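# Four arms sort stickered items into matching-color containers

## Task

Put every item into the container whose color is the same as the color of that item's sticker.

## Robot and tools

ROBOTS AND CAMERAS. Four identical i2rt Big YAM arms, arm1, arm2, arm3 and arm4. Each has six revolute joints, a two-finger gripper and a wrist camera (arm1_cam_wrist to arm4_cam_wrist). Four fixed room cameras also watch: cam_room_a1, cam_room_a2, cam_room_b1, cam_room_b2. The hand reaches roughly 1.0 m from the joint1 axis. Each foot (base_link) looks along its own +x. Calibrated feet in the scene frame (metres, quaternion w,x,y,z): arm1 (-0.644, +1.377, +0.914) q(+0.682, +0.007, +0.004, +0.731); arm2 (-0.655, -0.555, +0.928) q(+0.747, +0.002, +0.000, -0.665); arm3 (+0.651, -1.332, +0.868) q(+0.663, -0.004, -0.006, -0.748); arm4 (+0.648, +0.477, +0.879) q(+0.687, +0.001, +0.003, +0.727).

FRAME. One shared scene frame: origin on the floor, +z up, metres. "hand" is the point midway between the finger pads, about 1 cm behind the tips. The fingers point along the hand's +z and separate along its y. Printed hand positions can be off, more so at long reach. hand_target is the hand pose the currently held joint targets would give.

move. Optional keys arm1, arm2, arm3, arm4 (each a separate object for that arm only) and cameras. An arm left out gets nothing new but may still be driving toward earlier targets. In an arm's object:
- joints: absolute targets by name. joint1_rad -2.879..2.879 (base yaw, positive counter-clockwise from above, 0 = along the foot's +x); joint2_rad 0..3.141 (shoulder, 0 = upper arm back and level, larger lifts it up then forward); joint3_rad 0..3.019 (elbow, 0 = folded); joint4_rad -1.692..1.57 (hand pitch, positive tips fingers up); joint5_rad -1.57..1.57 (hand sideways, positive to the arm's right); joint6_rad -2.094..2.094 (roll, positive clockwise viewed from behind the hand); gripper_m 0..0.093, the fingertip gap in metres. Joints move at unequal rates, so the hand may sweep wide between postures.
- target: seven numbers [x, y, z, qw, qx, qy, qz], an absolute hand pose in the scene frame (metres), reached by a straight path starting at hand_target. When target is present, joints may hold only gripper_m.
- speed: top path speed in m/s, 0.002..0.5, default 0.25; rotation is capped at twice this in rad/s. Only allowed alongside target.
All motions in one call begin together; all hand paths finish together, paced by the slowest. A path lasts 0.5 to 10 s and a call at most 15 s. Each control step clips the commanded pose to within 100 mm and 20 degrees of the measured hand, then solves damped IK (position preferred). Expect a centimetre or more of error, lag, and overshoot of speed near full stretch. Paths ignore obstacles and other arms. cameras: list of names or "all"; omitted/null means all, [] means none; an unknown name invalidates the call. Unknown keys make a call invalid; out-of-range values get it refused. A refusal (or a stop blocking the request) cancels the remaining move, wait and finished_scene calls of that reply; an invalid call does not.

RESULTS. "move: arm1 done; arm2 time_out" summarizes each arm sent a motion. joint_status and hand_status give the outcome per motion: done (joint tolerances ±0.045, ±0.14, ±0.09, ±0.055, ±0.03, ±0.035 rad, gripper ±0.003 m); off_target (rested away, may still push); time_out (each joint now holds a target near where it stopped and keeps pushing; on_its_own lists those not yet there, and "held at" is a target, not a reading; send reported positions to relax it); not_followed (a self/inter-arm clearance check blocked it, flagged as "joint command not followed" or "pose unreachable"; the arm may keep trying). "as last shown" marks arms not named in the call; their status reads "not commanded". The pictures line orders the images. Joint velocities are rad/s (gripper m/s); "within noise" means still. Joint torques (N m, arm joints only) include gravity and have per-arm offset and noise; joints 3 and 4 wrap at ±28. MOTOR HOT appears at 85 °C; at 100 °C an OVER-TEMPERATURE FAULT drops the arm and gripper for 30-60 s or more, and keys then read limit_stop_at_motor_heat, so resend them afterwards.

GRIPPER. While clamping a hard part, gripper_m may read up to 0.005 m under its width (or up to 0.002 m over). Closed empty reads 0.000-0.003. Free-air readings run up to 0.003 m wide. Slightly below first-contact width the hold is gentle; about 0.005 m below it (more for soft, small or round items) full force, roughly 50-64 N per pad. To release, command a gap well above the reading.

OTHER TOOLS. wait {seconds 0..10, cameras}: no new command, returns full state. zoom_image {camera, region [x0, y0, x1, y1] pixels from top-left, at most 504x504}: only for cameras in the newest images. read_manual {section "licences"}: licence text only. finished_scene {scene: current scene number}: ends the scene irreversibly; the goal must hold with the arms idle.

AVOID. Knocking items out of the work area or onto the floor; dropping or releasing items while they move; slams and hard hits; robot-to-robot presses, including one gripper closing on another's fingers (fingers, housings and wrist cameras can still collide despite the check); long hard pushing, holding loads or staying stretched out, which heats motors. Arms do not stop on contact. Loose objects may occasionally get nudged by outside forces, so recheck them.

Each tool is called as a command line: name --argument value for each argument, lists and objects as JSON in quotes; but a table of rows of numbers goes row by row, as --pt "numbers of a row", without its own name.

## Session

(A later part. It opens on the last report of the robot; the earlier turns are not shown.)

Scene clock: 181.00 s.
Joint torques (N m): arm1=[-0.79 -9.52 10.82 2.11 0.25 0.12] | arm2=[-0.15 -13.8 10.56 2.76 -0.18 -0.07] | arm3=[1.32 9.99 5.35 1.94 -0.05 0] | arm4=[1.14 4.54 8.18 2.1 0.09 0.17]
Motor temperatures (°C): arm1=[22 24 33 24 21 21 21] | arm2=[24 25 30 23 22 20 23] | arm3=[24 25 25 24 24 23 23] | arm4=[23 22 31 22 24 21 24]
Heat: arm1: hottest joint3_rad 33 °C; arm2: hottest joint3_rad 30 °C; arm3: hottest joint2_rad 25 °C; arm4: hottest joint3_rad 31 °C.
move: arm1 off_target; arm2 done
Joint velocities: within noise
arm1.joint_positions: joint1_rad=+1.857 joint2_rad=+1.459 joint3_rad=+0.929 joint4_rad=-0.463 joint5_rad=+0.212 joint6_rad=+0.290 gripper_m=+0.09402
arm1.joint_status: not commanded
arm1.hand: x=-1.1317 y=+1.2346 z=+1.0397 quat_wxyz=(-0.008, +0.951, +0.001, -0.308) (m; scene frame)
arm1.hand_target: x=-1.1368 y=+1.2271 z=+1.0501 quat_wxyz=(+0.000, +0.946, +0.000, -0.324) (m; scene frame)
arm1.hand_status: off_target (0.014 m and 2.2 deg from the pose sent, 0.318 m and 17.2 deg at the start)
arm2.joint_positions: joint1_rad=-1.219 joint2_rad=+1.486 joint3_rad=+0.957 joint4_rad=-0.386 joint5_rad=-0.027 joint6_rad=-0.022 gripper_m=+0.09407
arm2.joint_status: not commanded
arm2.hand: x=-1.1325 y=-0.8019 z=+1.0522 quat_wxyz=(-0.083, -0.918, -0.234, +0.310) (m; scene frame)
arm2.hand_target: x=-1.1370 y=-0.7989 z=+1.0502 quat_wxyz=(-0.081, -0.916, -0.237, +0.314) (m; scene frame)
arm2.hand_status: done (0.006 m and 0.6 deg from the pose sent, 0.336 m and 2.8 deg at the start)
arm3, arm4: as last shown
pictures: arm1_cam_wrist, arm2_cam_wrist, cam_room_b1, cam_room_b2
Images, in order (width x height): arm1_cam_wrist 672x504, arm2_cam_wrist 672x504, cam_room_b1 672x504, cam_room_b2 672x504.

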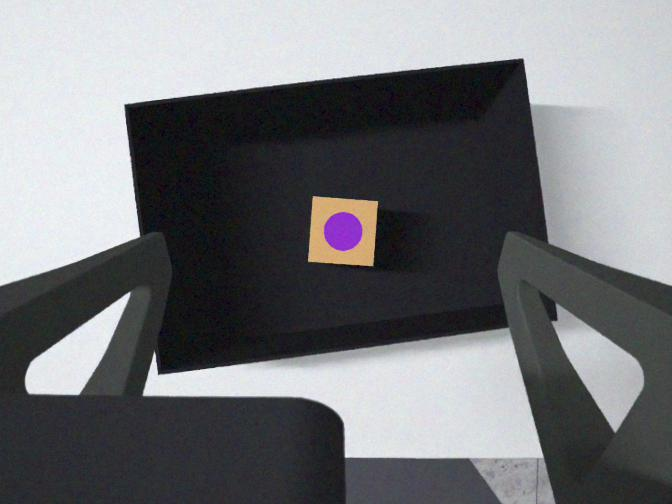

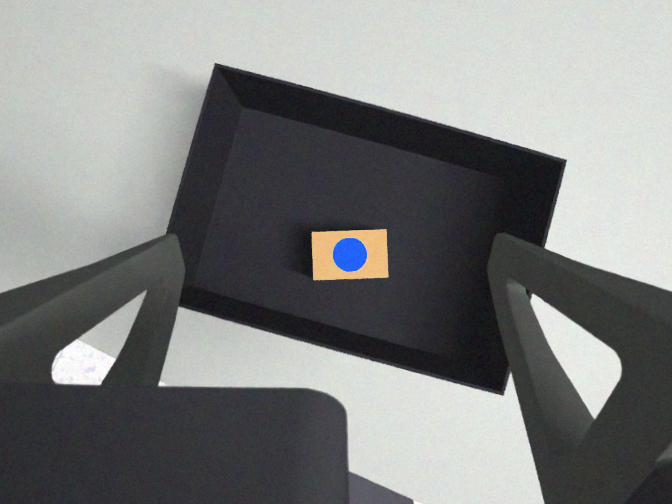

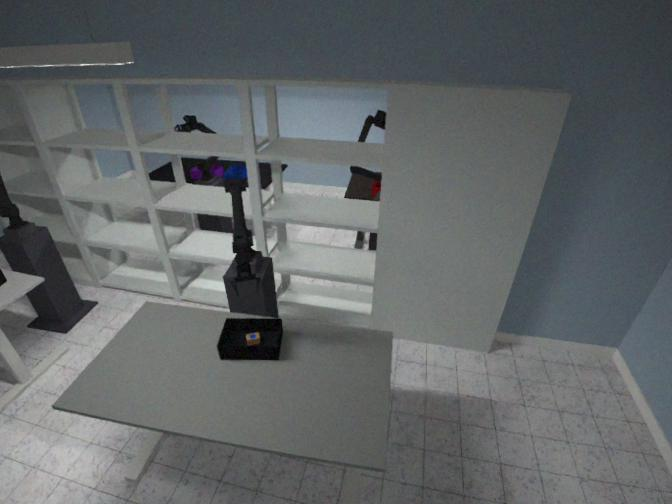

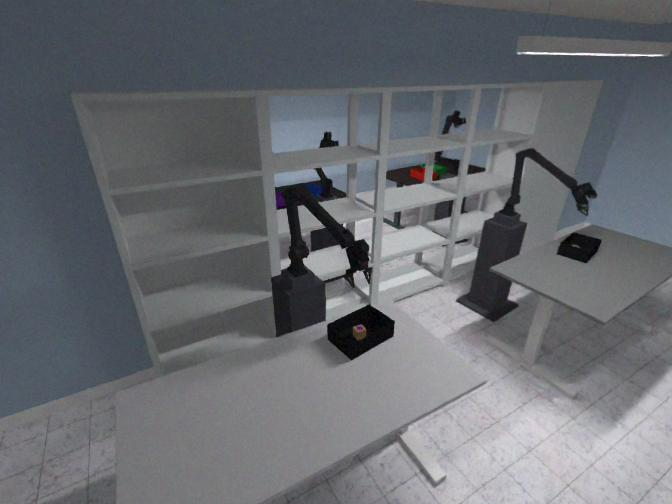

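move --arm1 '{"target":[-1.144,1.241,0.88,0.0113,-0.9453,0.0330,0.3243],"speed":0.15}' --arm2 '{"target":[-1.137,-0.7895,0.88,-0.0894,-0.9093,-0.2607,0.3119],"speed":0.15}' --cameras '["arm1_cam_wrist","arm2_cam_wrist"]'

Scene clock: 197.50 s.
Joint torques (N m): arm1=[-2.2 -11.46 6.89 2.04 0.24 0.12] | arm2=[-0.03 -14.74 6.63 2.74 -0.23 -0.08] | arm3=[1.26 10.11 5.33 1.94 -0.04 -0.01] | arm4=[1.44 4.13 8.03 2.13 0.11 0.2]
Motor temperatures (°C): arm1=[22 24 33 24 21 21 21] | arm2=[24 25 30 23 22 20 23] | arm3=[24 25 25 24 24 23 23] | arm4=[23 22 31 22 24 21 24]
Heat: arm1: hottest joint3_rad 33 °C; arm2: hottest joint3_rad 30 °C; arm3: hottest joint2_rad 25 °C; arm4: hottest joint3_rad 31 °C.
move: arm1 done; arm2 off_target
Joint velocities: within noise
arm1.joint_positions: joint1_rad=+1.857 joint2_rad=+1.812 joint3_rad=+0.793 joint4_rad=+0.029 joint5_rad=+0.243 joint6_rad=+0.334 gripper_m=+0.09402
arm1.joint_status: not commanded
arm1.hand: x=-1.1377 y=+1.2393 z=+0.8766 quat_wxyz=(-0.015, +0.949, -0.025, -0.314) (m; scene frame)
arm1.hand_target: x=-1.1439 y=+1.2411 z=+0.8801 quat_wxyz=(-0.011, +0.945, -0.033, -0.324) (m; scene frame)
arm1.hand_status: done (0.007 m and 1.6 deg from the pose sent, 0.160 m and 4.4 deg at the start)
arm2.joint_positions: joint1_rad=-1.251 joint2_rad=+1.828 joint3_rad=+0.819 joint4_rad=+0.107 joint5_rad=-0.079 joint6_rad=-0.088 gripper_m=+0.09407
arm2.joint_status: not commanded
arm2.hand: x=-1.1382 y=-0.7951 z=+0.8900 quat_wxyz=(-0.092, -0.909, -0.258, +0.315) (m; scene frame)
arm2.hand_target: x=-1.1367 y=-0.7895 z=+0.8802 quat_wxyz=(-0.089, -0.909, -0.261, +0.312) (m; scene frame)
arm2.hand_status: off_target (0.011 m and 0.6 deg from the pose sent, 0.173 m and 3.3 deg at the start)
arm3, arm4: as last shown
pictures: arm1_cam_wrist, arm2_cam_wrist
Images, in order (width x height): arm1_cam_wrist 672x504, arm2_cam_wrist 672x504.

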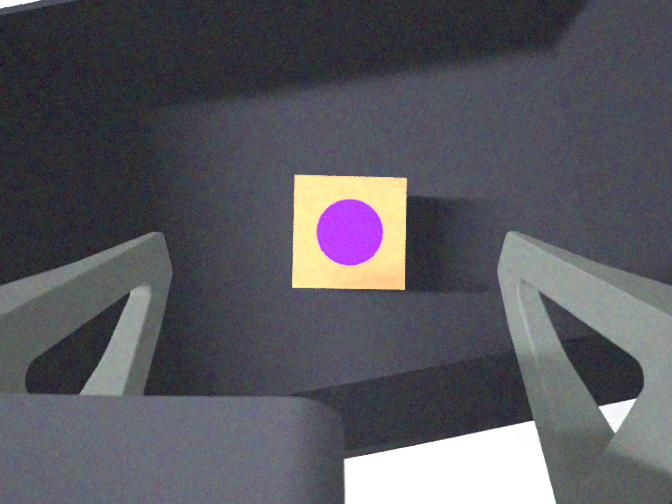

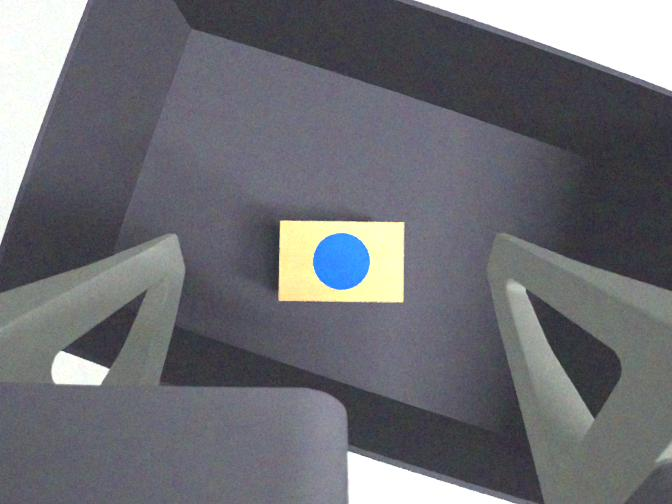

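move --arm1 '{"target":[-1.155,1.249,0.745,0.0113,-0.9453,0.0330,0.3243],"speed":0.12}' --arm2 '{"target":[-1.137,-0.786,0.745,-0.0894,-0.9093,-0.2607,0.3119],"speed":0.12}' --cameras '["arm1_cam_wrist","arm2_cam_wrist"]'

Scene clock: 209.97 s.
Joint torques (N m): arm1=[-2.55 -11.93 4.55 1.85 0.12 0.12] | arm2=[0.79 -13.33 4.14 2.04 0.11 -0.19] | arm3=[1.2 9.99 5.33 1.95 -0.04 0] | arm4=[0.97 4.25 8.16 1.92 0.1 0.14]
Motor temperatures (°C): arm1=[22 25 32 24 21 21 21] | arm2=[24 25 29 23 22 20 23] | arm3=[24 25 25 24 24 23 23] | arm4=[23 22 31 22 24 21 24]
Heat: arm1: hottest joint3_rad 32 °C; arm2: hottest joint3_rad 29 °C; arm3: hottest joint2_rad 25 °C; arm4: hottest joint3_rad 31 °C.
move: arm1 done; arm2 off_target
Joint velocities: within noise
arm1.joint_positions: joint1_rad=+1.836 joint2_rad=+2.196 joint3_rad=+0.844 joint4_rad=+0.371 joint5_rad=+0.233 joint6_rad=+0.315 gripper_m=+0.09401
arm1.joint_status: not commanded
arm1.hand: x=-1.1464 y=+1.2466 z=+0.7456 quat_wxyz=(-0.015, +0.948, -0.024, -0.316) (m; scene frame)
arm1.hand_target: x=-1.1548 y=+1.2491 z=+0.7451 quat_wxyz=(-0.011, +0.945, -0.033, -0.324) (m; scene frame)
arm1.hand_status: done (0.009 m and 1.4 deg from the pose sent, 0.133 m and 1.6 deg at the start)
arm2.joint_positions: joint1_rad=-1.268 joint2_rad=+2.170 joint3_rad=+0.862 joint4_rad=+0.460 joint5_rad=-0.092 joint6_rad=-0.083 gripper_m=+0.09405
arm2.joint_status: not commanded
arm2.hand: x=-1.1533 y=-0.7942 z=+0.7785 quat_wxyz=(-0.100, -0.901, -0.249, +0.340) (m; scene frame)
arm2.hand_target: x=-1.1354 y=-0.7853 z=+0.7470 quat_wxyz=(-0.090, -0.909, -0.261, +0.311) (m; scene frame)
arm2.hand_status: off_target (0.038 m and 3.8 deg from the pose sent, 0.145 m and 0.6 deg at the start)
arm3.joint_positions: joint1_rad=+0.075 joint2_rad=+0.276 joint3_rad=+1.523 joint4_rad=-1.599 joint5_rad=-0.185 joint6_rad=-0.597 gripper_m=+0.09396
arm3.joint_status: not commanded
arm3.hand: x=+0.6803 y=-1.3506 z=+1.4452 quat_wxyz=(-0.326, -0.350, -0.735, +0.481) (m; scene frame)
arm3.hand_target: x=+0.6804 y=-1.3484 z=+1.4507 quat_wxyz=(-0.328, -0.347, -0.731, +0.487) (m; scene frame)
arm3.hand_status: not commanded
arm4: as last shown
pictures: arm1_cam_wrist, arm2_cam_wrist
Images, in order (width x height): arm1_cam_wrist 672x504, arm2_cam_wrist 672x504.

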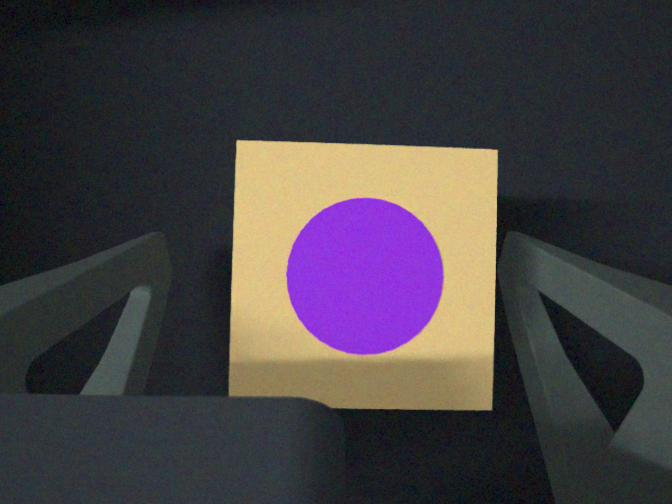

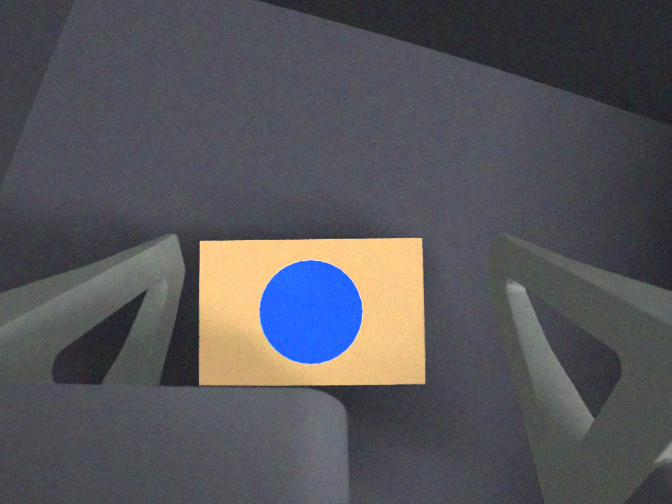

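move --arm1 '{"target":[-1.152,1.256,0.73,0.0113,-0.9453,0.0330,0.3243],"speed":0.1}' --arm2 '{"target":[-1.135,-0.790,0.86,-0.0643,-0.9348,-0.2680,0.2242],"speed":0.15}' --cameras '["arm1_cam_wrist","arm2_cam_wrist"]'

move --arm1 '{"joints":{"gripper_m":0.05}}' --arm2 '{"target":[-1.134,-0.788,0.76,-0.0643,-0.9348,-0.2680,0.2242],"speed":0.12}' --cameras '["arm1_cam_wrist","arm2_cam_wrist"]'

Scene clock: 228.57 s.
Joint torques (N m): arm1=[-3.08 -11.05 3.99 1.78 0.12 -0.01] | arm2=[1.44 -17.2 9.66 1.07 0.08 -0.08] | arm3=[1.26 10.11 5.38 1.96 -0.05 0] | arm4=[0.97 4.37 8.12 2.04 0.11 0.17]
Motor temperatures (°C): arm1=[22 25 30 24 21 21 21] | arm2=[24 25 28 23 22 20 23] | arm3=[24 25 25 24 24 23 23] | arm4=[23 22 31 22 24 21 24]
Heat: arm1: hottest joint3_rad 30 °C; arm2: hottest joint3_rad 28 °C; arm3: hottest joint2_rad 25 °C; arm4: hottest joint3_rad 31 °C.
move: arm1 off_target; arm2 off_target
Joint velocities: within noise
arm1.joint_positions: joint1_rad=+1.824 joint2_rad=+2.219 joint3_rad=+0.848 joint4_rad=+0.422 joint5_rad=+0.226 joint6_rad=+0.315 gripper_m=+0.09401
arm1.joint_status: not commanded
arm1.hand: x=-1.1529 y=+1.2499 z=+0.7420 quat_wxyz=(-0.008, +0.944, -0.031, -0.329) (m; scene frame)
arm1.hand_target: x=-1.1516 y=+1.2560 z=+0.7303 quat_wxyz=(-0.011, +0.945, -0.033, -0.324) (m; scene frame)
arm1.hand_status: off_target (0.013 m and 0.8 deg from the pose sent, 0.019 m and 1.4 deg at the start)
arm2.joint_positions: joint1_rad=-1.259 joint2_rad=+1.896 joint3_rad=+0.891 joint4_rad=-0.115 joint5_rad=-0.060 joint6_rad=-0.092 gripper_m=+0.09405
arm2.joint_status: not commanded
arm2.hand: x=-1.1229 y=-0.7799 z=+0.8507 quat_wxyz=(-0.065, -0.940, -0.258, +0.214) (m; scene frame)
arm2.hand_target: x=-1.1347 y=-0.7898 z=+0.8603 quat_wxyz=(-0.064, -0.935, -0.268, +0.224) (m; scene frame)
arm2.hand_status: off_target (0.018 m and 1.7 deg from the pose sent, 0.084 m and 14.6 deg at the start)
arm3, arm4: as last shown
pictures: arm1_cam_wrist, arm2_cam_wrist
Images, in order (width x height): arm1_cam_wrist 672x504, arm2_cam_wrist 672x504.

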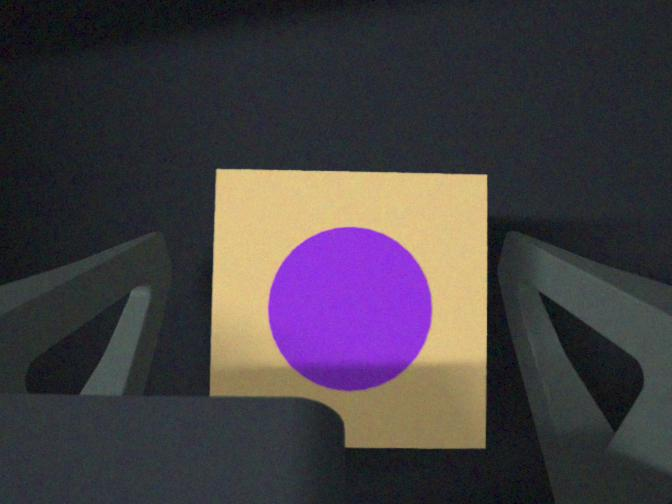

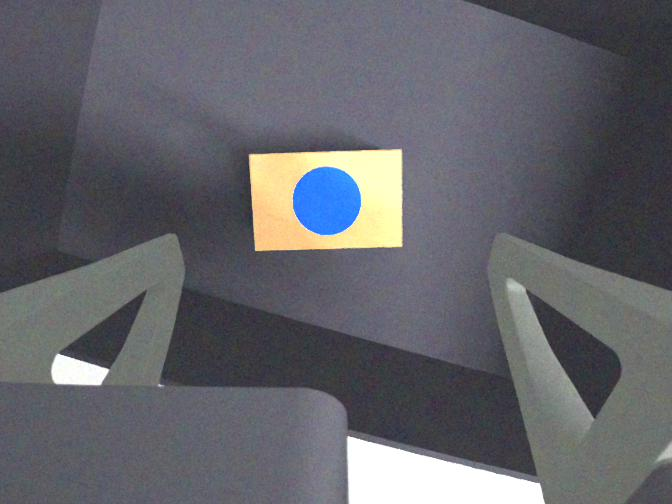

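Scene clock: 229.97 s.
Joint torques (N m): arm1=[-2.61 -10.4 3.88 1.77 0.1 -0.04] | arm2=[1.2 -15.79 6.99 2.18 0.03 -0.1] | arm3=[1.2 10.05 5.35 1.91 -0.05 -0.01] | arm4=[1.2 3.96 8.27 2.1 0.08 0.15]
Motor temperatures (°C): arm1=[22 25 30 24 21 21 21] | arm2=[24 25 28 23 22 20 23] | arm3=[24 25 25 24 24 23 23] | arm4=[23 22 31 22 24 21 24]
Heat: arm1: hottest joint3_rad 30 °C; arm2: hottest joint3_rad 28 °C; arm3: hottest joint2_rad 25 °C; arm4: hottest joint3_rad 31 °C.
move: arm1 done; arm2 off_target
Joint velocities: within noise
arm1.joint_positions: joint1_rad=+1.824 joint2_rad=+2.219 joint3_rad=+0.848 joint4_rad=+0.422 joint5_rad=+0.225 joint6_rad=+0.315 gripper_m=+0.05297
arm1.joint_status: all done
arm1.hand: x=-1.1530 y=+1.2499 z=+0.7420 quat_wxyz=(-0.008, +0.944, -0.031, -0.329) (m; scene frame)
arm1.hand_target: x=-1.1516 y=+1.2561 z=+0.7303 quat_wxyz=(-0.011, +0.945, -0.033, -0.324) (m; scene frame)
arm1.hand_status: not commanded
arm2.joint_positions: joint1_rad=-1.259 joint2_rad=+2.121 joint3_rad=+0.919 joint4_rad=+0.097 joint5_rad=-0.060 joint6_rad=-0.093 gripper_m=+0.09405
arm2.joint_status: not commanded
arm2.hand: x=-1.1287 y=-0.7823 z=+0.7685 quat_wxyz=(-0.066, -0.938, -0.258, +0.221) (m; scene frame)
arm2.hand_target: x=-1.1337 y=-0.7878 z=+0.7602 quat_wxyz=(-0.064, -0.935, -0.268, +0.224) (m; scene frame)
arm2.hand_status: off_target (0.011 m and 1.3 deg from the pose sent, 0.092 m and 1.7 deg at the start)
arm3, arm4: as last shown
pictures: arm1_cam_wrist, arm2_cam_wrist
Images, in order (width x height): arm1_cam_wrist 672x504, arm2_cam_wrist 672x504.

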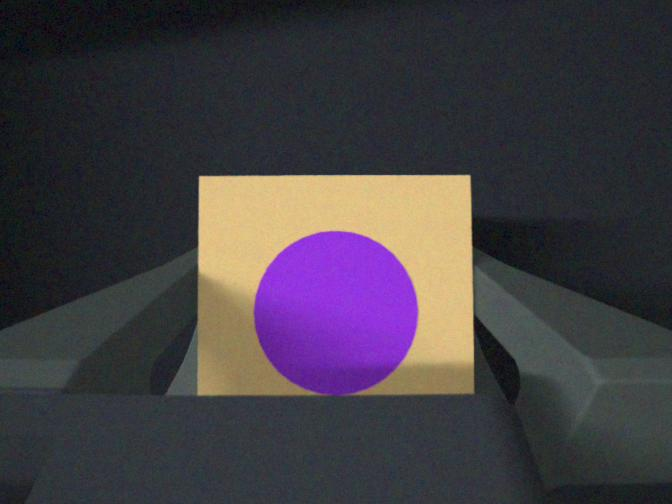

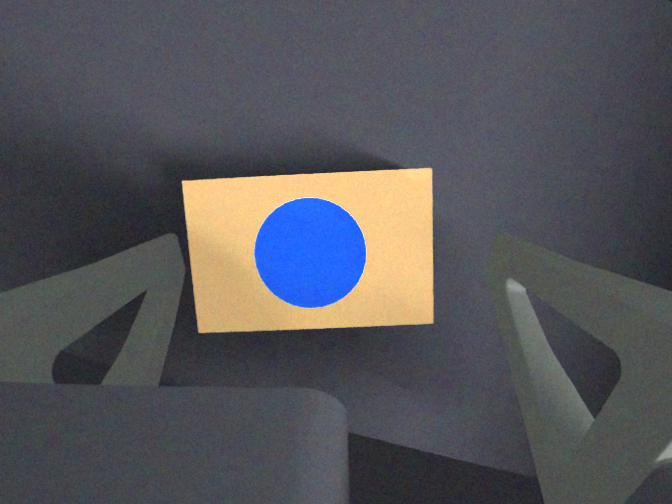

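move --arm2 '{"target":[-1.131,-0.795,0.727,-0.0643,-0.9348,-0.2680,0.2242],"speed":0.1}' --cameras '["arm2_cam_wrist"]'

move --arm2 '{"joints":{"gripper_m":0.06}}' --cameras '["arm2_cam_wrist"]'

Scene clock: 242.97 s.
Joint torques (N m): arm1=[-2.43 -10.87 4 1.76 0.11 0.02] | arm2=[1.61 -15.85 6.2 2.21 0.05 0.07] | arm3=[1.26 10.17 5.38 1.96 -0.06 -0.01] | arm4=[1.14 3.96 8.06 2.15 0.12 0.14]
Motor temperatures (°C): arm1=[22 25 29 23 21 21 22] | arm2=[24 26 28 23 22 20 23] | arm3=[24 25 25 24 24 23 23] | arm4=[23 22 31 22 24 21 24]
Heat: arm1: hottest joint3_rad 29 °C; arm2: hottest joint3_rad 28 °C; arm3: hottest joint2_rad 25 °C; arm4: hottest joint3_rad 31 °C.
move: arm2 off_target
Joint velocities: within noise
arm1, arm3, arm4: as last shown
arm2.joint_positions: joint1_rad=-1.246 joint2_rad=+2.208 joint3_rad=+0.946 joint4_rad=+0.164 joint5_rad=-0.053 joint6_rad=-0.093 gripper_m=+0.09405
arm2.joint_status: not commanded
arm2.hand: x=-1.1296 y=-0.7886 z=+0.7380 quat_wxyz=(-0.064, -0.936, -0.263, +0.225) (m; scene frame)
arm2.hand_target: x=-1.1306 y=-0.7948 z=+0.7274 quat_wxyz=(-0.064, -0.935, -0.268, +0.224) (m; scene frame)
arm2.hand_status: off_target (0.013 m and 0.6 deg from the pose sent, 0.043 m and 1.2 deg at the start)
pictures: arm2_cam_wrist
Images, in order (width x height): arm2_cam_wrist 672x504.

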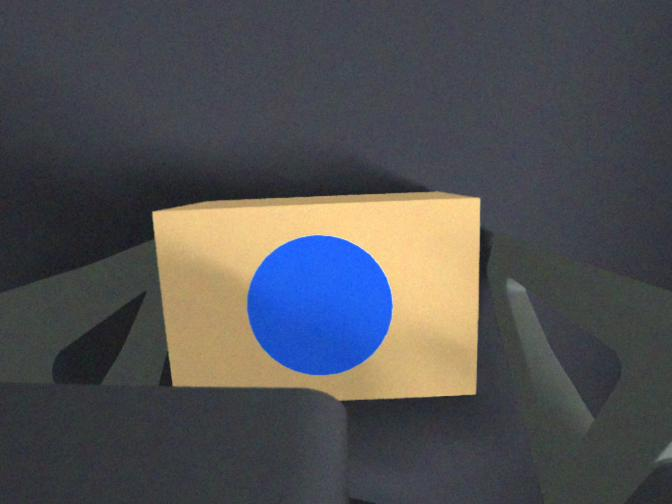

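Scene clock: 243.50 s.
Joint torques (N m): arm1=[-2.08 -11.34 3.9 1.91 0.18 -0.03] | arm2=[1.55 -15.97 6.19 2.18 -0.01 0.07] | arm3=[1.38 10.05 5.37 1.96 -0.05 -0.01] | arm4=[0.79 4.19 8.27 2.1 0.09 0.19]
Motor temperatures (°C): arm1=[22 25 29 23 21 21 22] | arm2=[24 26 28 23 22 20 23] | arm3=[24 25 25 24 24 23 23] | arm4=[23 22 31 22 24 21 24]
Heat: arm1: hottest joint3_rad 29 °C; arm2: hottest joint3_rad 28 °C; arm3: hottest joint2_rad 25 °C; arm4: hottest joint3_rad 31 °C.
move: arm2 off_target
Joint velocities: within noise
arm1, arm3: as last shown
arm2.joint_positions: joint1_rad=-1.246 joint2_rad=+2.208 joint3_rad=+0.946 joint4_rad=+0.164 joint5_rad=-0.051 joint6_rad=-0.093 gripper_m=+0.06893
arm2.joint_status: gripper_m off_target (ended at +0.06897, target +0.06000)
arm2.hand: x=-1.1296 y=-0.7886 z=+0.7380 quat_wxyz=(-0.064, -0.936, -0.263, +0.225) (m; scene frame)
arm2.hand_target: x=-1.1306 y=-0.7949 z=+0.7273 quat_wxyz=(-0.064, -0.935, -0.268, +0.224) (m; scene frame)
arm2.hand_status: not commanded
arm4.joint_positions: joint1_rad=+1.295 joint2_rad=+0.294 joint3_rad=+0.903 joint4_rad=-0.520 joint5_rad=-0.001 joint6_rad=-0.012 gripper_m=+0.09402
arm4.joint_status: not commanded
arm4.hand: x=+0.4187 y=+0.5312 z=+1.4257 quat_wxyz=(-0.084, +0.670, -0.071, -0.734) (m; scene frame)
arm4.hand_target: x=+0.4159 y=+0.5308 z=+1.4276 quat_wxyz=(-0.078, +0.665, -0.073, -0.739) (m; scene frame)
arm4.hand_status: not commanded
pictures: arm2_cam_wrist
Images, in order (width x height): arm2_cam_wrist 672x504.

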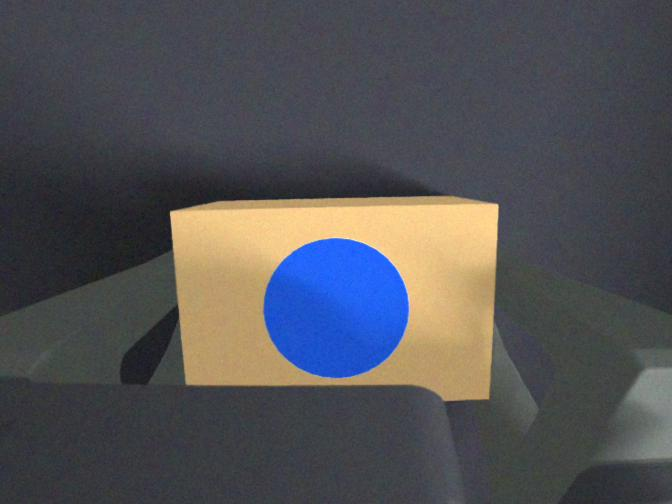

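move --arm1 '{"target":[-1.14,1.25,0.98,0.0113,-0.9453,0.0330,0.3243],"speed":0.2}' --arm2 '{"target":[-1.12,-0.785,0.98,-0.0643,-0.9348,-0.2680,0.2242],"speed":0.2}' --cameras '["arm1_cam_wrist","arm2_cam_wrist"]'

move --arm1 '{"joints":{"joint1_rad":1.8,"joint2_rad":0.9,"joint3_rad":1.25,"joint4_rad":-1.25,"joint5_rad":0,"joint6_rad":0}}' --arm2 '{"joints":{"joint1_rad":-1.2,"joint2_rad":0.9,"joint3_rad":1.25,"joint4_rad":-1.45,"joint5_rad":0,"joint6_rad":0}}' --cameras '[]'

move --arm1 '{"joints":{"joint1_rad":-2.248}}' --arm2 '{"joints":{"joint1_rad":2.124}}' --cameras '["arm1_cam_wrist","arm2_cam_wrist","cam_room_b1","cam_room_b2"]'

Scene clock: 261.87 s.
Joint torques (N m): arm1=[-1.61 -10.64 12.9 0.94 0.27 0.15] | arm2=[0.73 -15.09 12.55 1.1 -0.22 -0.04] | arm3=[1.26 10.11 5.35 1.92 -0.05 0] | arm4=[1.08 4.07 8.13 2.17 0.11 0.17]
Motor temperatures (°C): arm1=[22 26 29 23 21 21 22] | arm2=[24 26 27 23 22 20 24] | arm3=[24 25 25 24 24 23 23] | arm4=[23 22 31 22 24 21 24]
Heat: arm1: hottest joint3_rad 29 °C; arm2: hottest joint3_rad 27 °C; arm3: hottest joint2_rad 25 °C; arm4: hottest joint3_rad 31 °C.
move: arm1 off_target; arm2 off_target
Joint velocities: within noise
arm1.joint_positions: joint1_rad=+1.824 joint2_rad=+1.572 joint3_rad=+0.790 joint4_rad=-0.232 joint5_rad=+0.232 joint6_rad=+0.318 gripper_m=+0.05297
arm1.joint_status: not commanded
arm1.hand: x=-1.1192 y=+1.2607 z=+0.9560 quat_wxyz=(-0.021, +0.953, -0.030, -0.301) (m; scene frame)
arm1.hand_target: x=-1.1387 y=+1.2504 z=+0.9805 quat_wxyz=(-0.011, +0.945, -0.033, -0.324) (m; scene frame)
arm1.hand_status: off_target (0.033 m and 3.0 deg from the pose sent, 0.238 m and 0.8 deg at the start)
arm2.joint_positions: joint1_rad=-1.246 joint2_rad=+1.608 joint3_rad=+0.912 joint4_rad=-0.429 joint5_rad=-0.051 joint6_rad=-0.093 gripper_m=+0.06893
arm2.joint_status: not commanded
arm2.hand: x=-1.1062 y=-0.7781 z=+0.9663 quat_wxyz=(-0.062, -0.939, -0.264, +0.212) (m; scene frame)
arm2.hand_target: x=-1.1195 y=-0.7848 z=+0.9803 quat_wxyz=(-0.064, -0.935, -0.268, +0.224) (m; scene frame)
arm2.hand_status: off_target (0.021 m and 1.6 deg from the pose sent, 0.242 m and 0.6 deg at the start)
arm3, arm4: as last shown
pictures: arm1_cam_wrist, arm2_cam_wrist
Images, in order (width x height): arm1_cam_wrist 672x504, arm2_cam_wrist 672x504.

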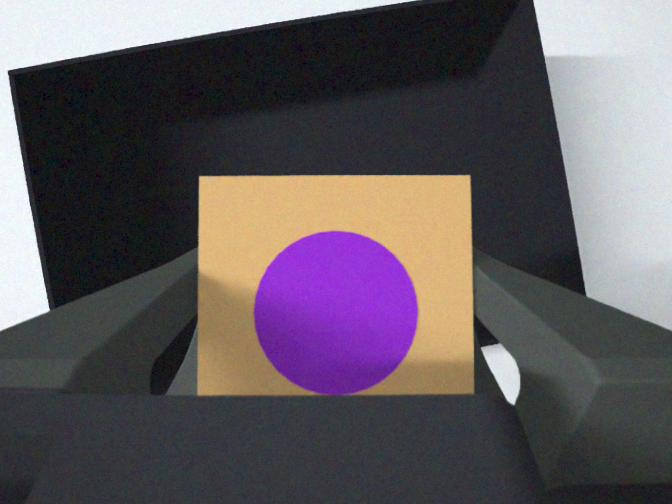

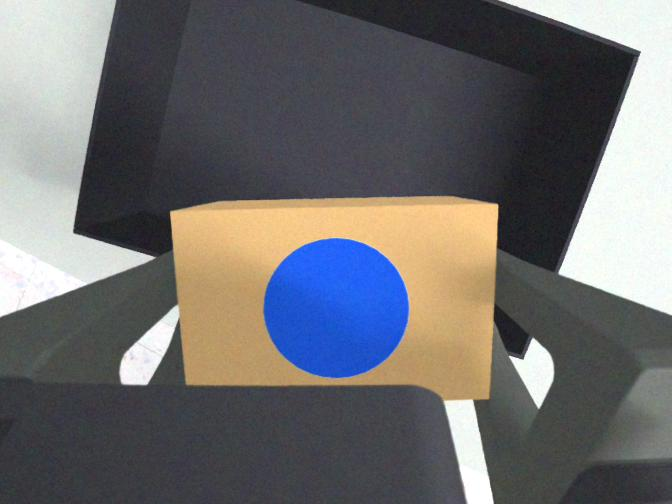

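Scene clock: 263.40 s.
Joint torques (N m): arm1=[-2.32 -2.02 11.77 1.11 -0.02 -0.09] | arm2=[0.85 -4.19 11.97 1.2 0.11 0.21] | arm3=[1.32 10.17 5.35 1.94 -0.05 -0.02] | arm4=[0.97 4.25 8.24 2.03 0.11 0.19]
Motor temperatures (°C): arm1=[22 26 29 23 21 21 22] | arm2=[24 26 28 23 22 20 24] | arm3=[24 25 25 24 24 23 23] | arm4=[23 22 31 22 24 21 24]
Heat: arm1: hottest joint3_rad 29 °C; arm2: hottest joint3_rad 28 °C; arm3: hottest joint2_rad 25 °C; arm4: hottest joint3_rad 31 °C.
move: arm1 done; arm2 done
Joint velocities: within noise
arm1.joint_positions: joint1_rad=+1.808 joint2_rad=+0.905 joint3_rad=+1.241 joint4_rad=-1.241 joint5_rad=+0.002 joint6_rad=+0.008 gripper_m=+0.05297
arm1.joint_status: all done
arm1.hand: x=-0.9749 y=+1.2703 z=+1.3216 quat_wxyz=(+0.048, +0.932, +0.141, -0.330) (m; scene frame)
arm1.hand_target: x=-0.9732 y=+1.2735 z=+1.3268 quat_wxyz=(+0.047, +0.931, +0.141, -0.333) (m; scene frame)
arm1.hand_status: not commanded
arm2.joint_positions: joint1_rad=-1.201 joint2_rad=+0.892 joint3_rad=+1.242 joint4_rad=-1.438 joint5_rad=-0.003 joint6_rad=-0.014 gripper_m=+0.06893
arm2.joint_status: all done
arm2.hand: x=-0.9297 y=-0.7016 z=+1.3082 quat_wxyz=(-0.056, -0.941, -0.241, +0.231) (m; scene frame)
arm2.hand_target: x=-0.9299 y=-0.7013 z=+1.3082 quat_wxyz=(-0.055, -0.944, -0.235, +0.225) (m; scene frame)
arm2.hand_status: not commanded
arm3, arm4: as last shown
pictures: none
No camera images: "cameras" was empty.

Scene clock: 266.07 s.
Joint torques (N m): arm1=[-2.32 -3.43 11.9 0.98 -0.07 -0.06] | arm2=[1.03 -5.36 12 1.2 0.13 0.18] | arm3=[1.26 10.05 5.37 1.98 -0.05 0] | arm4=[1.08 4.48 8.2 2.13 0.11 0.17]
Motor temperatures (°C): arm1=[22 25 29 23 21 21 22] | arm2=[24 26 28 22 22 20 24] | arm3=[24 25 25 24 24 23 23] | arm4=[23 22 31 22 24 21 24]
Heat: arm1: hottest joint3_rad 29 °C; arm2: hottest joint3_rad 28 °C; arm3: hottest joint2_rad 25 °C; arm4: hottest joint3_rad 31 °C.
move: arm1 done; arm2 done
Joint velocities: within noise
arm1.joint_positions: joint1_rad=-2.244 joint2_rad=+0.917 joint3_rad=+1.241 joint4_rad=-1.241 joint5_rad=+0.002 joint6_rad=+0.006 gripper_m=+0.05304
arm1.joint_status: all done
arm1.hand: x=-0.3441 y=+1.1728 z=+1.3074 quat_wxyz=(-0.299, -0.284, -0.906, +0.096) (m; scene frame)
arm1.hand_target: x=-0.3494 y=+1.1750 z=+1.3167 quat_wxyz=(-0.307, -0.283, -0.903, +0.100) (m; scene frame)
arm1.hand_status: not commanded
arm2.joint_positions: joint1_rad=+2.122 joint2_rad=+0.904 joint3_rad=+1.242 joint4_rad=-1.438 joint5_rad=-0.003 joint6_rad=-0.011 gripper_m=+0.06893
arm2.joint_status: all done
arm2.hand: x=-0.4102 y=-0.3626 z=+1.3068 quat_wxyz=(-0.222, +0.324, -0.916, -0.078) (m; scene frame)
arm2.hand_target: x=-0.4125 y=-0.3642 z=+1.3102 quat_wxyz=(-0.221, +0.320, -0.918, -0.078) (m; scene frame)
arm2.hand_status: not commanded
arm3, arm4: as last shown
pictures: arm1_cam_wrist, arm2_cam_wrist, cam_room_b1, cam_room_b2
Images, in order (width x height): arm1_cam_wrist 672x504, arm2_cam_wrist 672x504, cam_room_b1 672x504, cam_room_b2 672x504.

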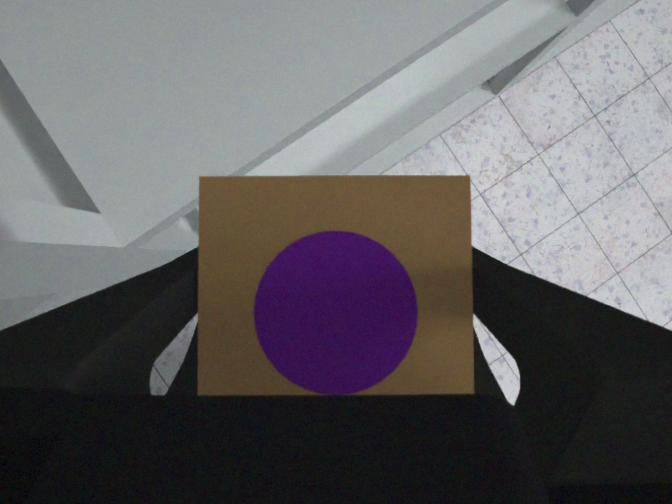

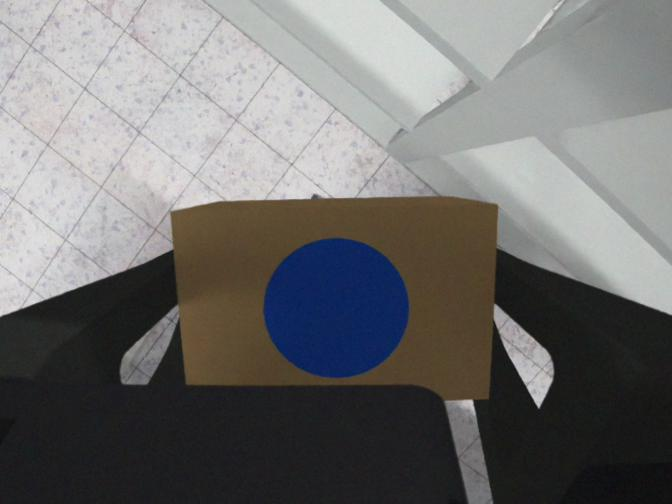

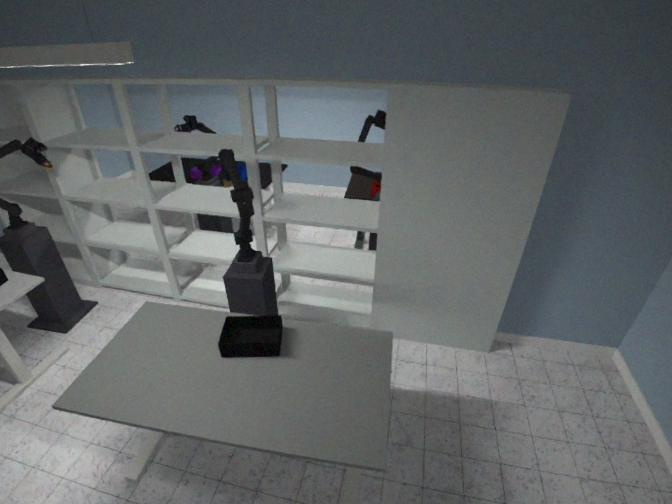

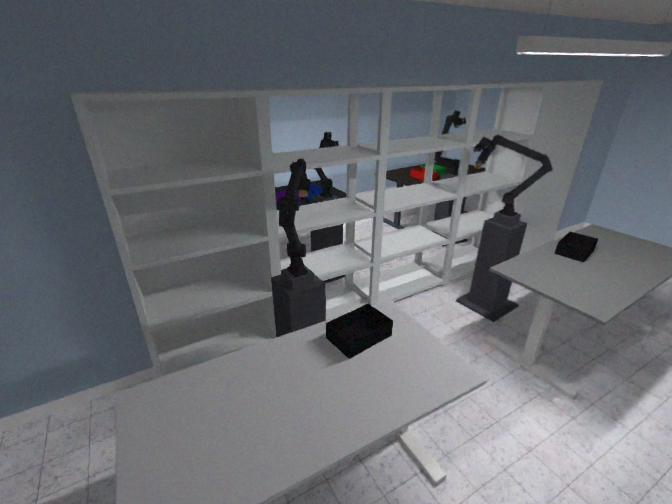

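move --arm1 '{"target":[-0.348,1.1715,1.11,0.3096,0.2828,0.9026,-0.0970],"speed":0.2}' --arm2 '{"target":[-0.373,-0.331,1.11,0.2202,-0.3198,0.9183,0.0767],"speed":0.2}' --cameras '["arm1_cam_wrist","arm2_cam_wrist","cam_room_b1","cam_room_b2"]'

Scene clock: 281.03 s.
Joint torques (N m): arm1=[-2.37 -0.85 12.57 2.36 -0.09 -0.08] | arm2=[1.26 -6.53 11.19 2.44 0.14 0.2] | arm3=[1.2 10.11 5.33 1.99 -0.06 0] | arm4=[1.08 4.01 8.14 2.09 0.09 0.18]
Motor temperatures (°C): arm1=[22 25 30 23 21 21 22] | arm2=[24 25 30 22 22 20 24] | arm3=[24 25 25 24 24 23 23] | arm4=[23 22 31 22 24 21 24]
Heat: arm1: hottest joint3_rad 30 °C; arm2: hottest joint3_rad 30 °C; arm3: hottest joint2_rad 25 °C; arm4: hottest joint3_rad 31 °C.
move: arm1 off_target; arm2 done
Joint velocities: within noise
arm1.joint_positions: joint1_rad=-2.244 joint2_rad=+0.860 joint3_rad=+0.668 joint4_rad=-0.736 joint5_rad=-0.008 joint6_rad=+0.006 gripper_m=+0.05304
arm1.joint_status: not commanded
arm1.hand: x=-0.3534 y=+1.1794 z=+1.1010 quat_wxyz=(-0.296, -0.283, -0.908, +0.091) (m; scene frame)
arm1.hand_target: x=-0.3483 y=+1.1718 z=+1.1102 quat_wxyz=(-0.310, -0.283, -0.903, +0.097) (m; scene frame)
arm1.hand_status: off_target (0.013 m and 1.9 deg from the pose sent, 0.197 m and 1.3 deg at the start)
arm2.joint_positions: joint1_rad=+2.122 joint2_rad=+1.006 joint3_rad=+0.786 joint4_rad=-0.892 joint5_rad=+0.000 joint6_rad=-0.010 gripper_m=+0.06893
arm2.joint_status: not commanded
arm2.hand: x=-0.3739 y=-0.3344 z=+1.1125 quat_wxyz=(-0.217, +0.323, -0.918, -0.075) (m; scene frame)
arm2.hand_target: x=-0.3731 y=-0.3310 z=+1.1100 quat_wxyz=(-0.220, +0.320, -0.918, -0.077) (m; scene frame)
arm2.hand_status: done (0.004 m and 0.6 deg from the pose sent, 0.203 m and 0.6 deg at the start)
arm3.joint_positions: joint1_rad=+0.075 joint2_rad=+0.276 joint3_rad=+1.523 joint4_rad=-1.599 joint5_rad=-0.185 joint6_rad=-0.597 gripper_m=+0.09396
arm3.joint_status: not commanded
arm3.hand: x=+0.6803 y=-1.3506 z=+1.4452 quat_wxyz=(-0.326, -0.350, -0.735, +0.481) (m; scene frame)
arm3.hand_target: x=+0.6804 y=-1.3484 z=+1.4507 quat_wxyz=(-0.328, -0.347, -0.731, +0.487) (m; scene frame)
arm3.hand_status: not commanded
arm4: as last shown
pictures: arm1_cam_wrist, arm2_cam_wrist, cam_room_b1, cam_room_b2
Images, in order (width x height): arm1_cam_wrist 672x504, arm2_cam_wrist 672x504, cam_room_b1 672x504, cam_room_b2 672x504.

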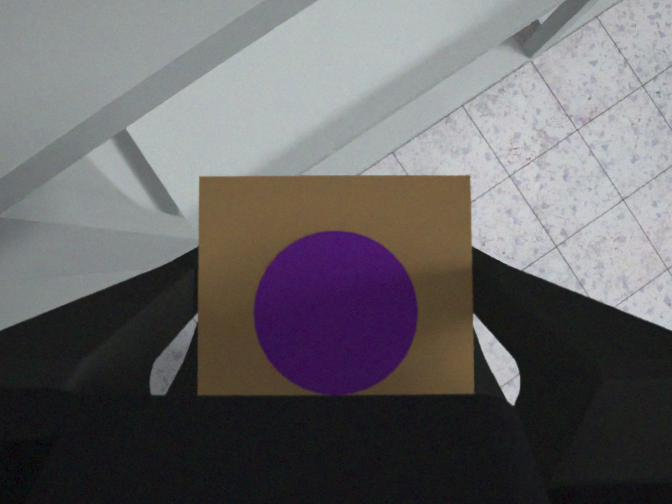

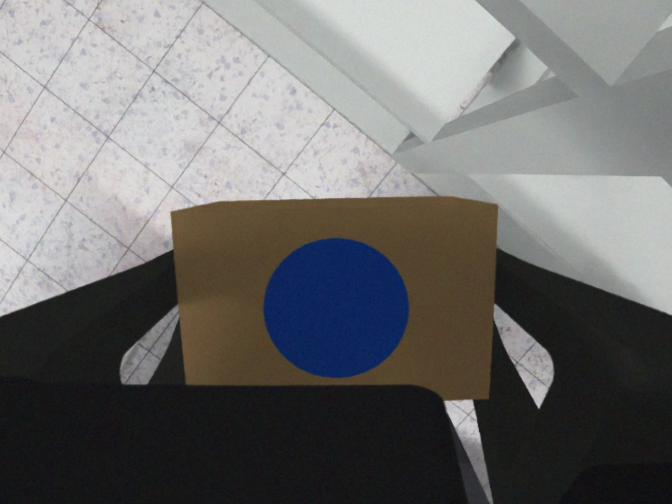

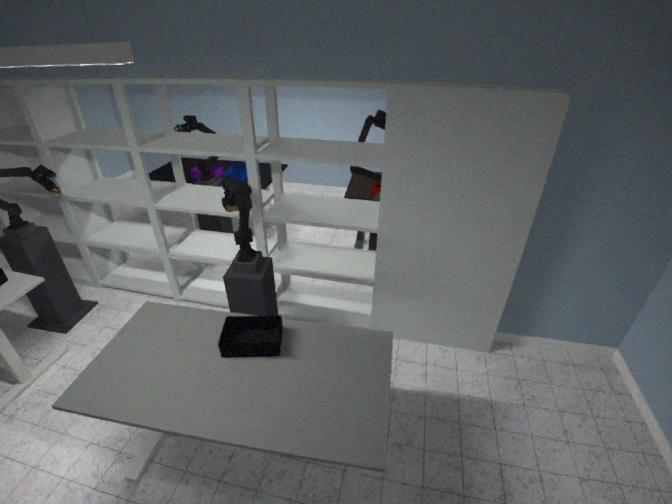

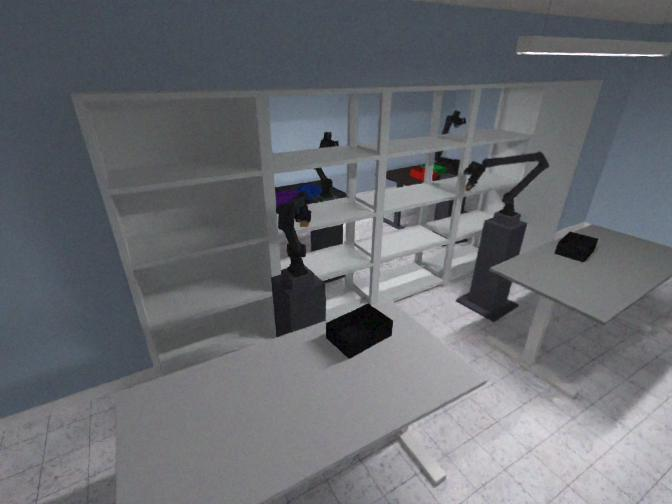

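move --arm1 '{"target":[0.0,0.927,1.10,0.3096,0.2828,0.9026,-0.0970],"speed":0.2}' --arm2 '{"target":[-0.023,-0.054,1.10,0.2202,-0.3198,0.9183,0.0767],"speed":0.2}'

Scene clock: 294.33 s.
Joint torques (N m): arm1=[-2.73 -18.9 17.76 1.02 0.04 -0.04] | arm2=[1.03 -23.77 17.44 1.1 0.06 0.17] | arm3=[1.32 10.11 5.34 1.96 -0.06 0] | arm4=[1.08 4.13 8.21 2.14 0.09 0.15]
Motor temperatures (°C): arm1=[22 25 31 23 21 21 22] | arm2=[24 25 32 22 22 20 24] | arm3=[24 25 25 24 24 23 23] | arm4=[23 22 31 22 24 21 24]
Heat: arm1: hottest joint3_rad 31 °C; arm2: hottest joint3_rad 32 °C; arm3: hottest joint2_rad 25 °C; arm4: hottest joint3_rad 31 °C.
move: arm1 off_target; arm2 off_target
Joint velocities: within noise
arm1.joint_positions: joint1_rad=-2.244 joint2_rad=+2.018 joint3_rad=+1.814 joint4_rad=-0.748 joint5_rad=-0.008 joint6_rad=+0.006 gripper_m=+0.05304
arm1.joint_status: not commanded
arm1.hand: x=-0.0125 y=+0.9435 z=+1.0678 quat_wxyz=(-0.285, -0.285, -0.911, +0.087) (m; scene frame)
arm1.hand_target: x=-0.0020 y=+0.9285 z=+1.1003 quat_wxyz=(-0.310, -0.283, -0.902, +0.097) (m; scene frame)
arm1.hand_status: off_target (0.038 m and 3.2 deg from the pose sent, 0.434 m and 1.9 deg at the start)
arm2.joint_positions: joint1_rad=+2.122 joint2_rad=+2.217 joint3_rad=+2.202 joint4_rad=-1.105 joint5_rad=+0.000 joint6_rad=-0.010 gripper_m=+0.06893
arm2.joint_status: not commanded
arm2.hand: x=-0.0324 y=-0.0649 z=+1.0956 quat_wxyz=(-0.213, +0.324, -0.919, -0.073) (m; scene frame)
arm2.hand_target: x=-0.0239 y=-0.0545 z=+1.0998 quat_wxyz=(-0.221, +0.320, -0.918, -0.077) (m; scene frame)
arm2.hand_status: off_target (0.015 m and 1.0 deg from the pose sent, 0.449 m and 0.6 deg at the start)
arm3, arm4: as last shown
pictures: arm1_cam_wrist, arm2_cam_wrist, arm3_cam_wrist, arm4_cam_wrist, cam_room_a1, cam_room_a2, cam_room_b1, cam_room_b2
Images, in order (width x height): arm1_cam_wrist 672x504, arm2_cam_wrist 672x504, arm3_cam_wrist 672x504, arm4_cam_wrist 672x504, cam_room_a1 672x504, cam_room_a2 672x504, cam_room_b1 672x504, cam_room_b2 672x504.

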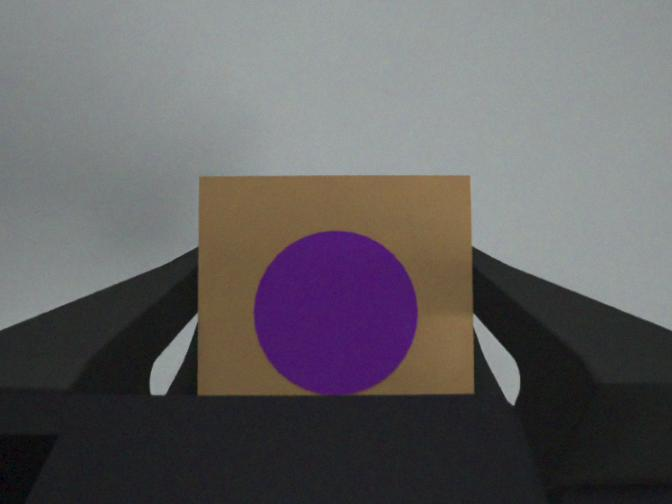

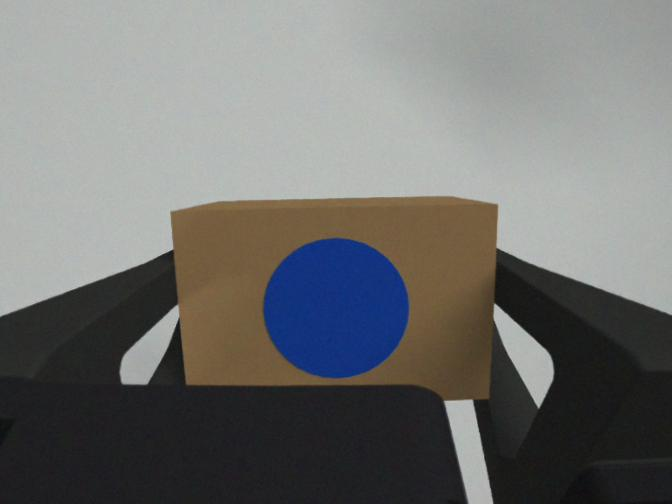

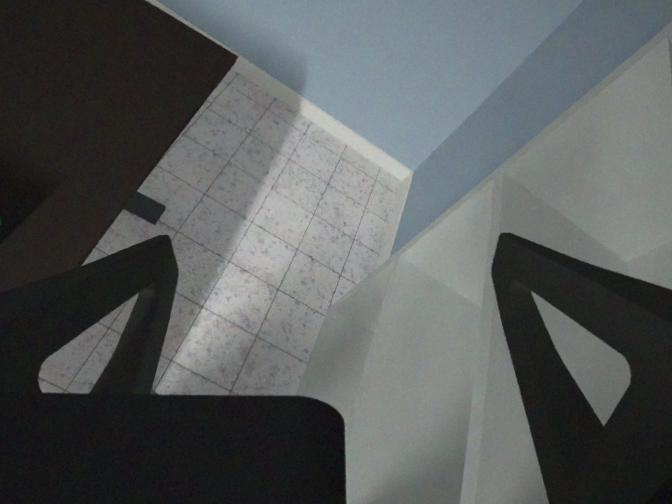

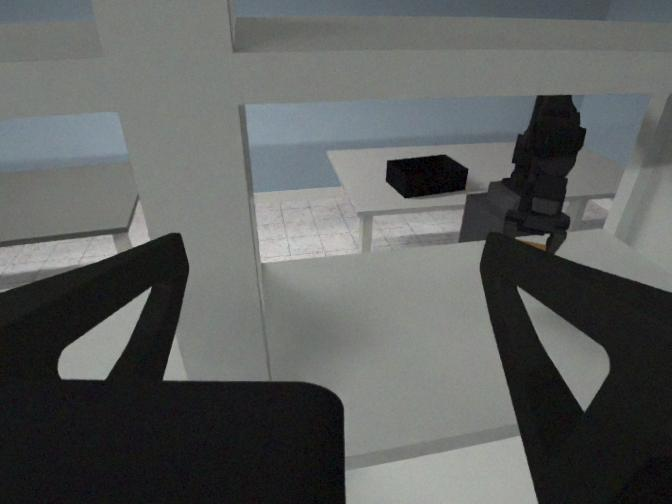

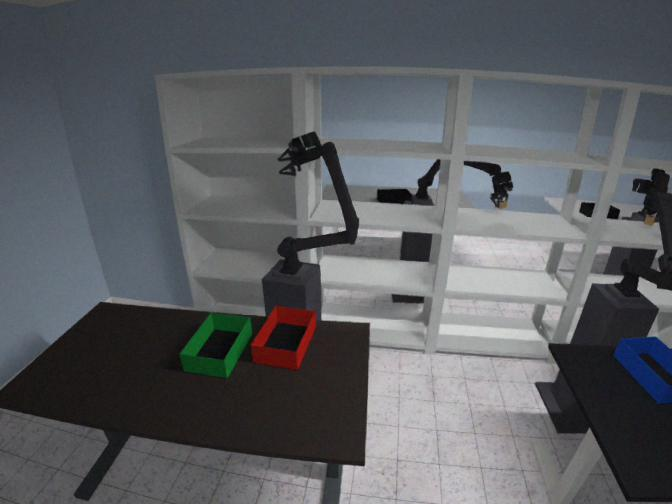

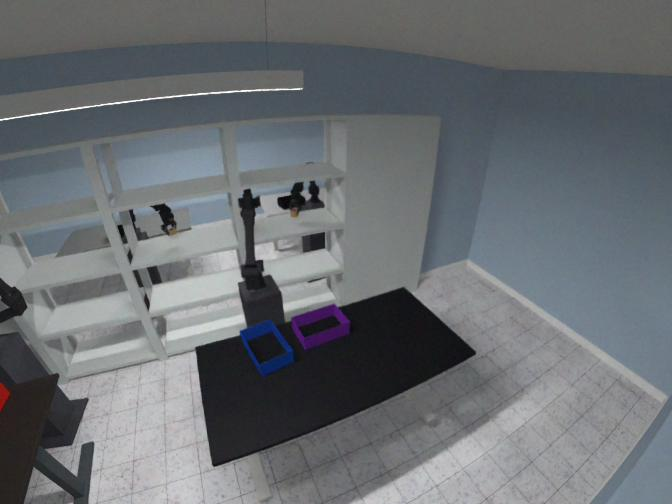

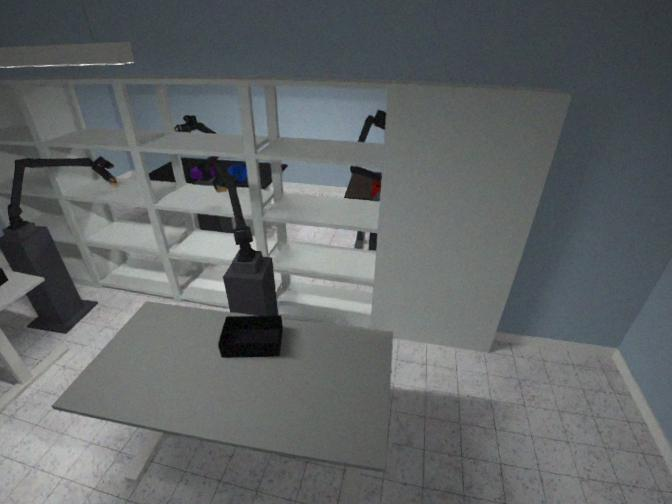

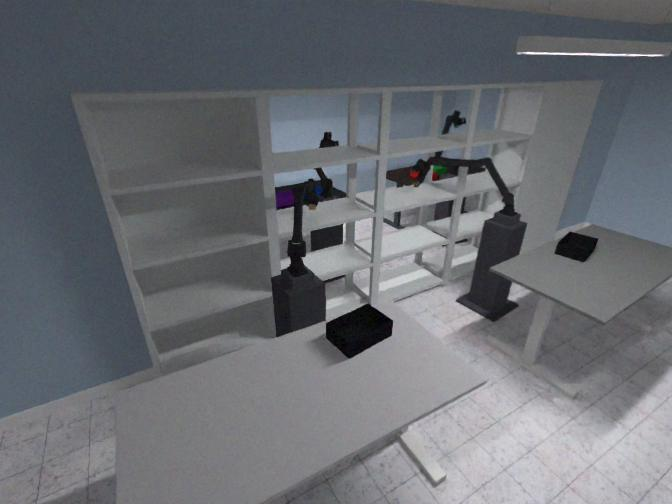

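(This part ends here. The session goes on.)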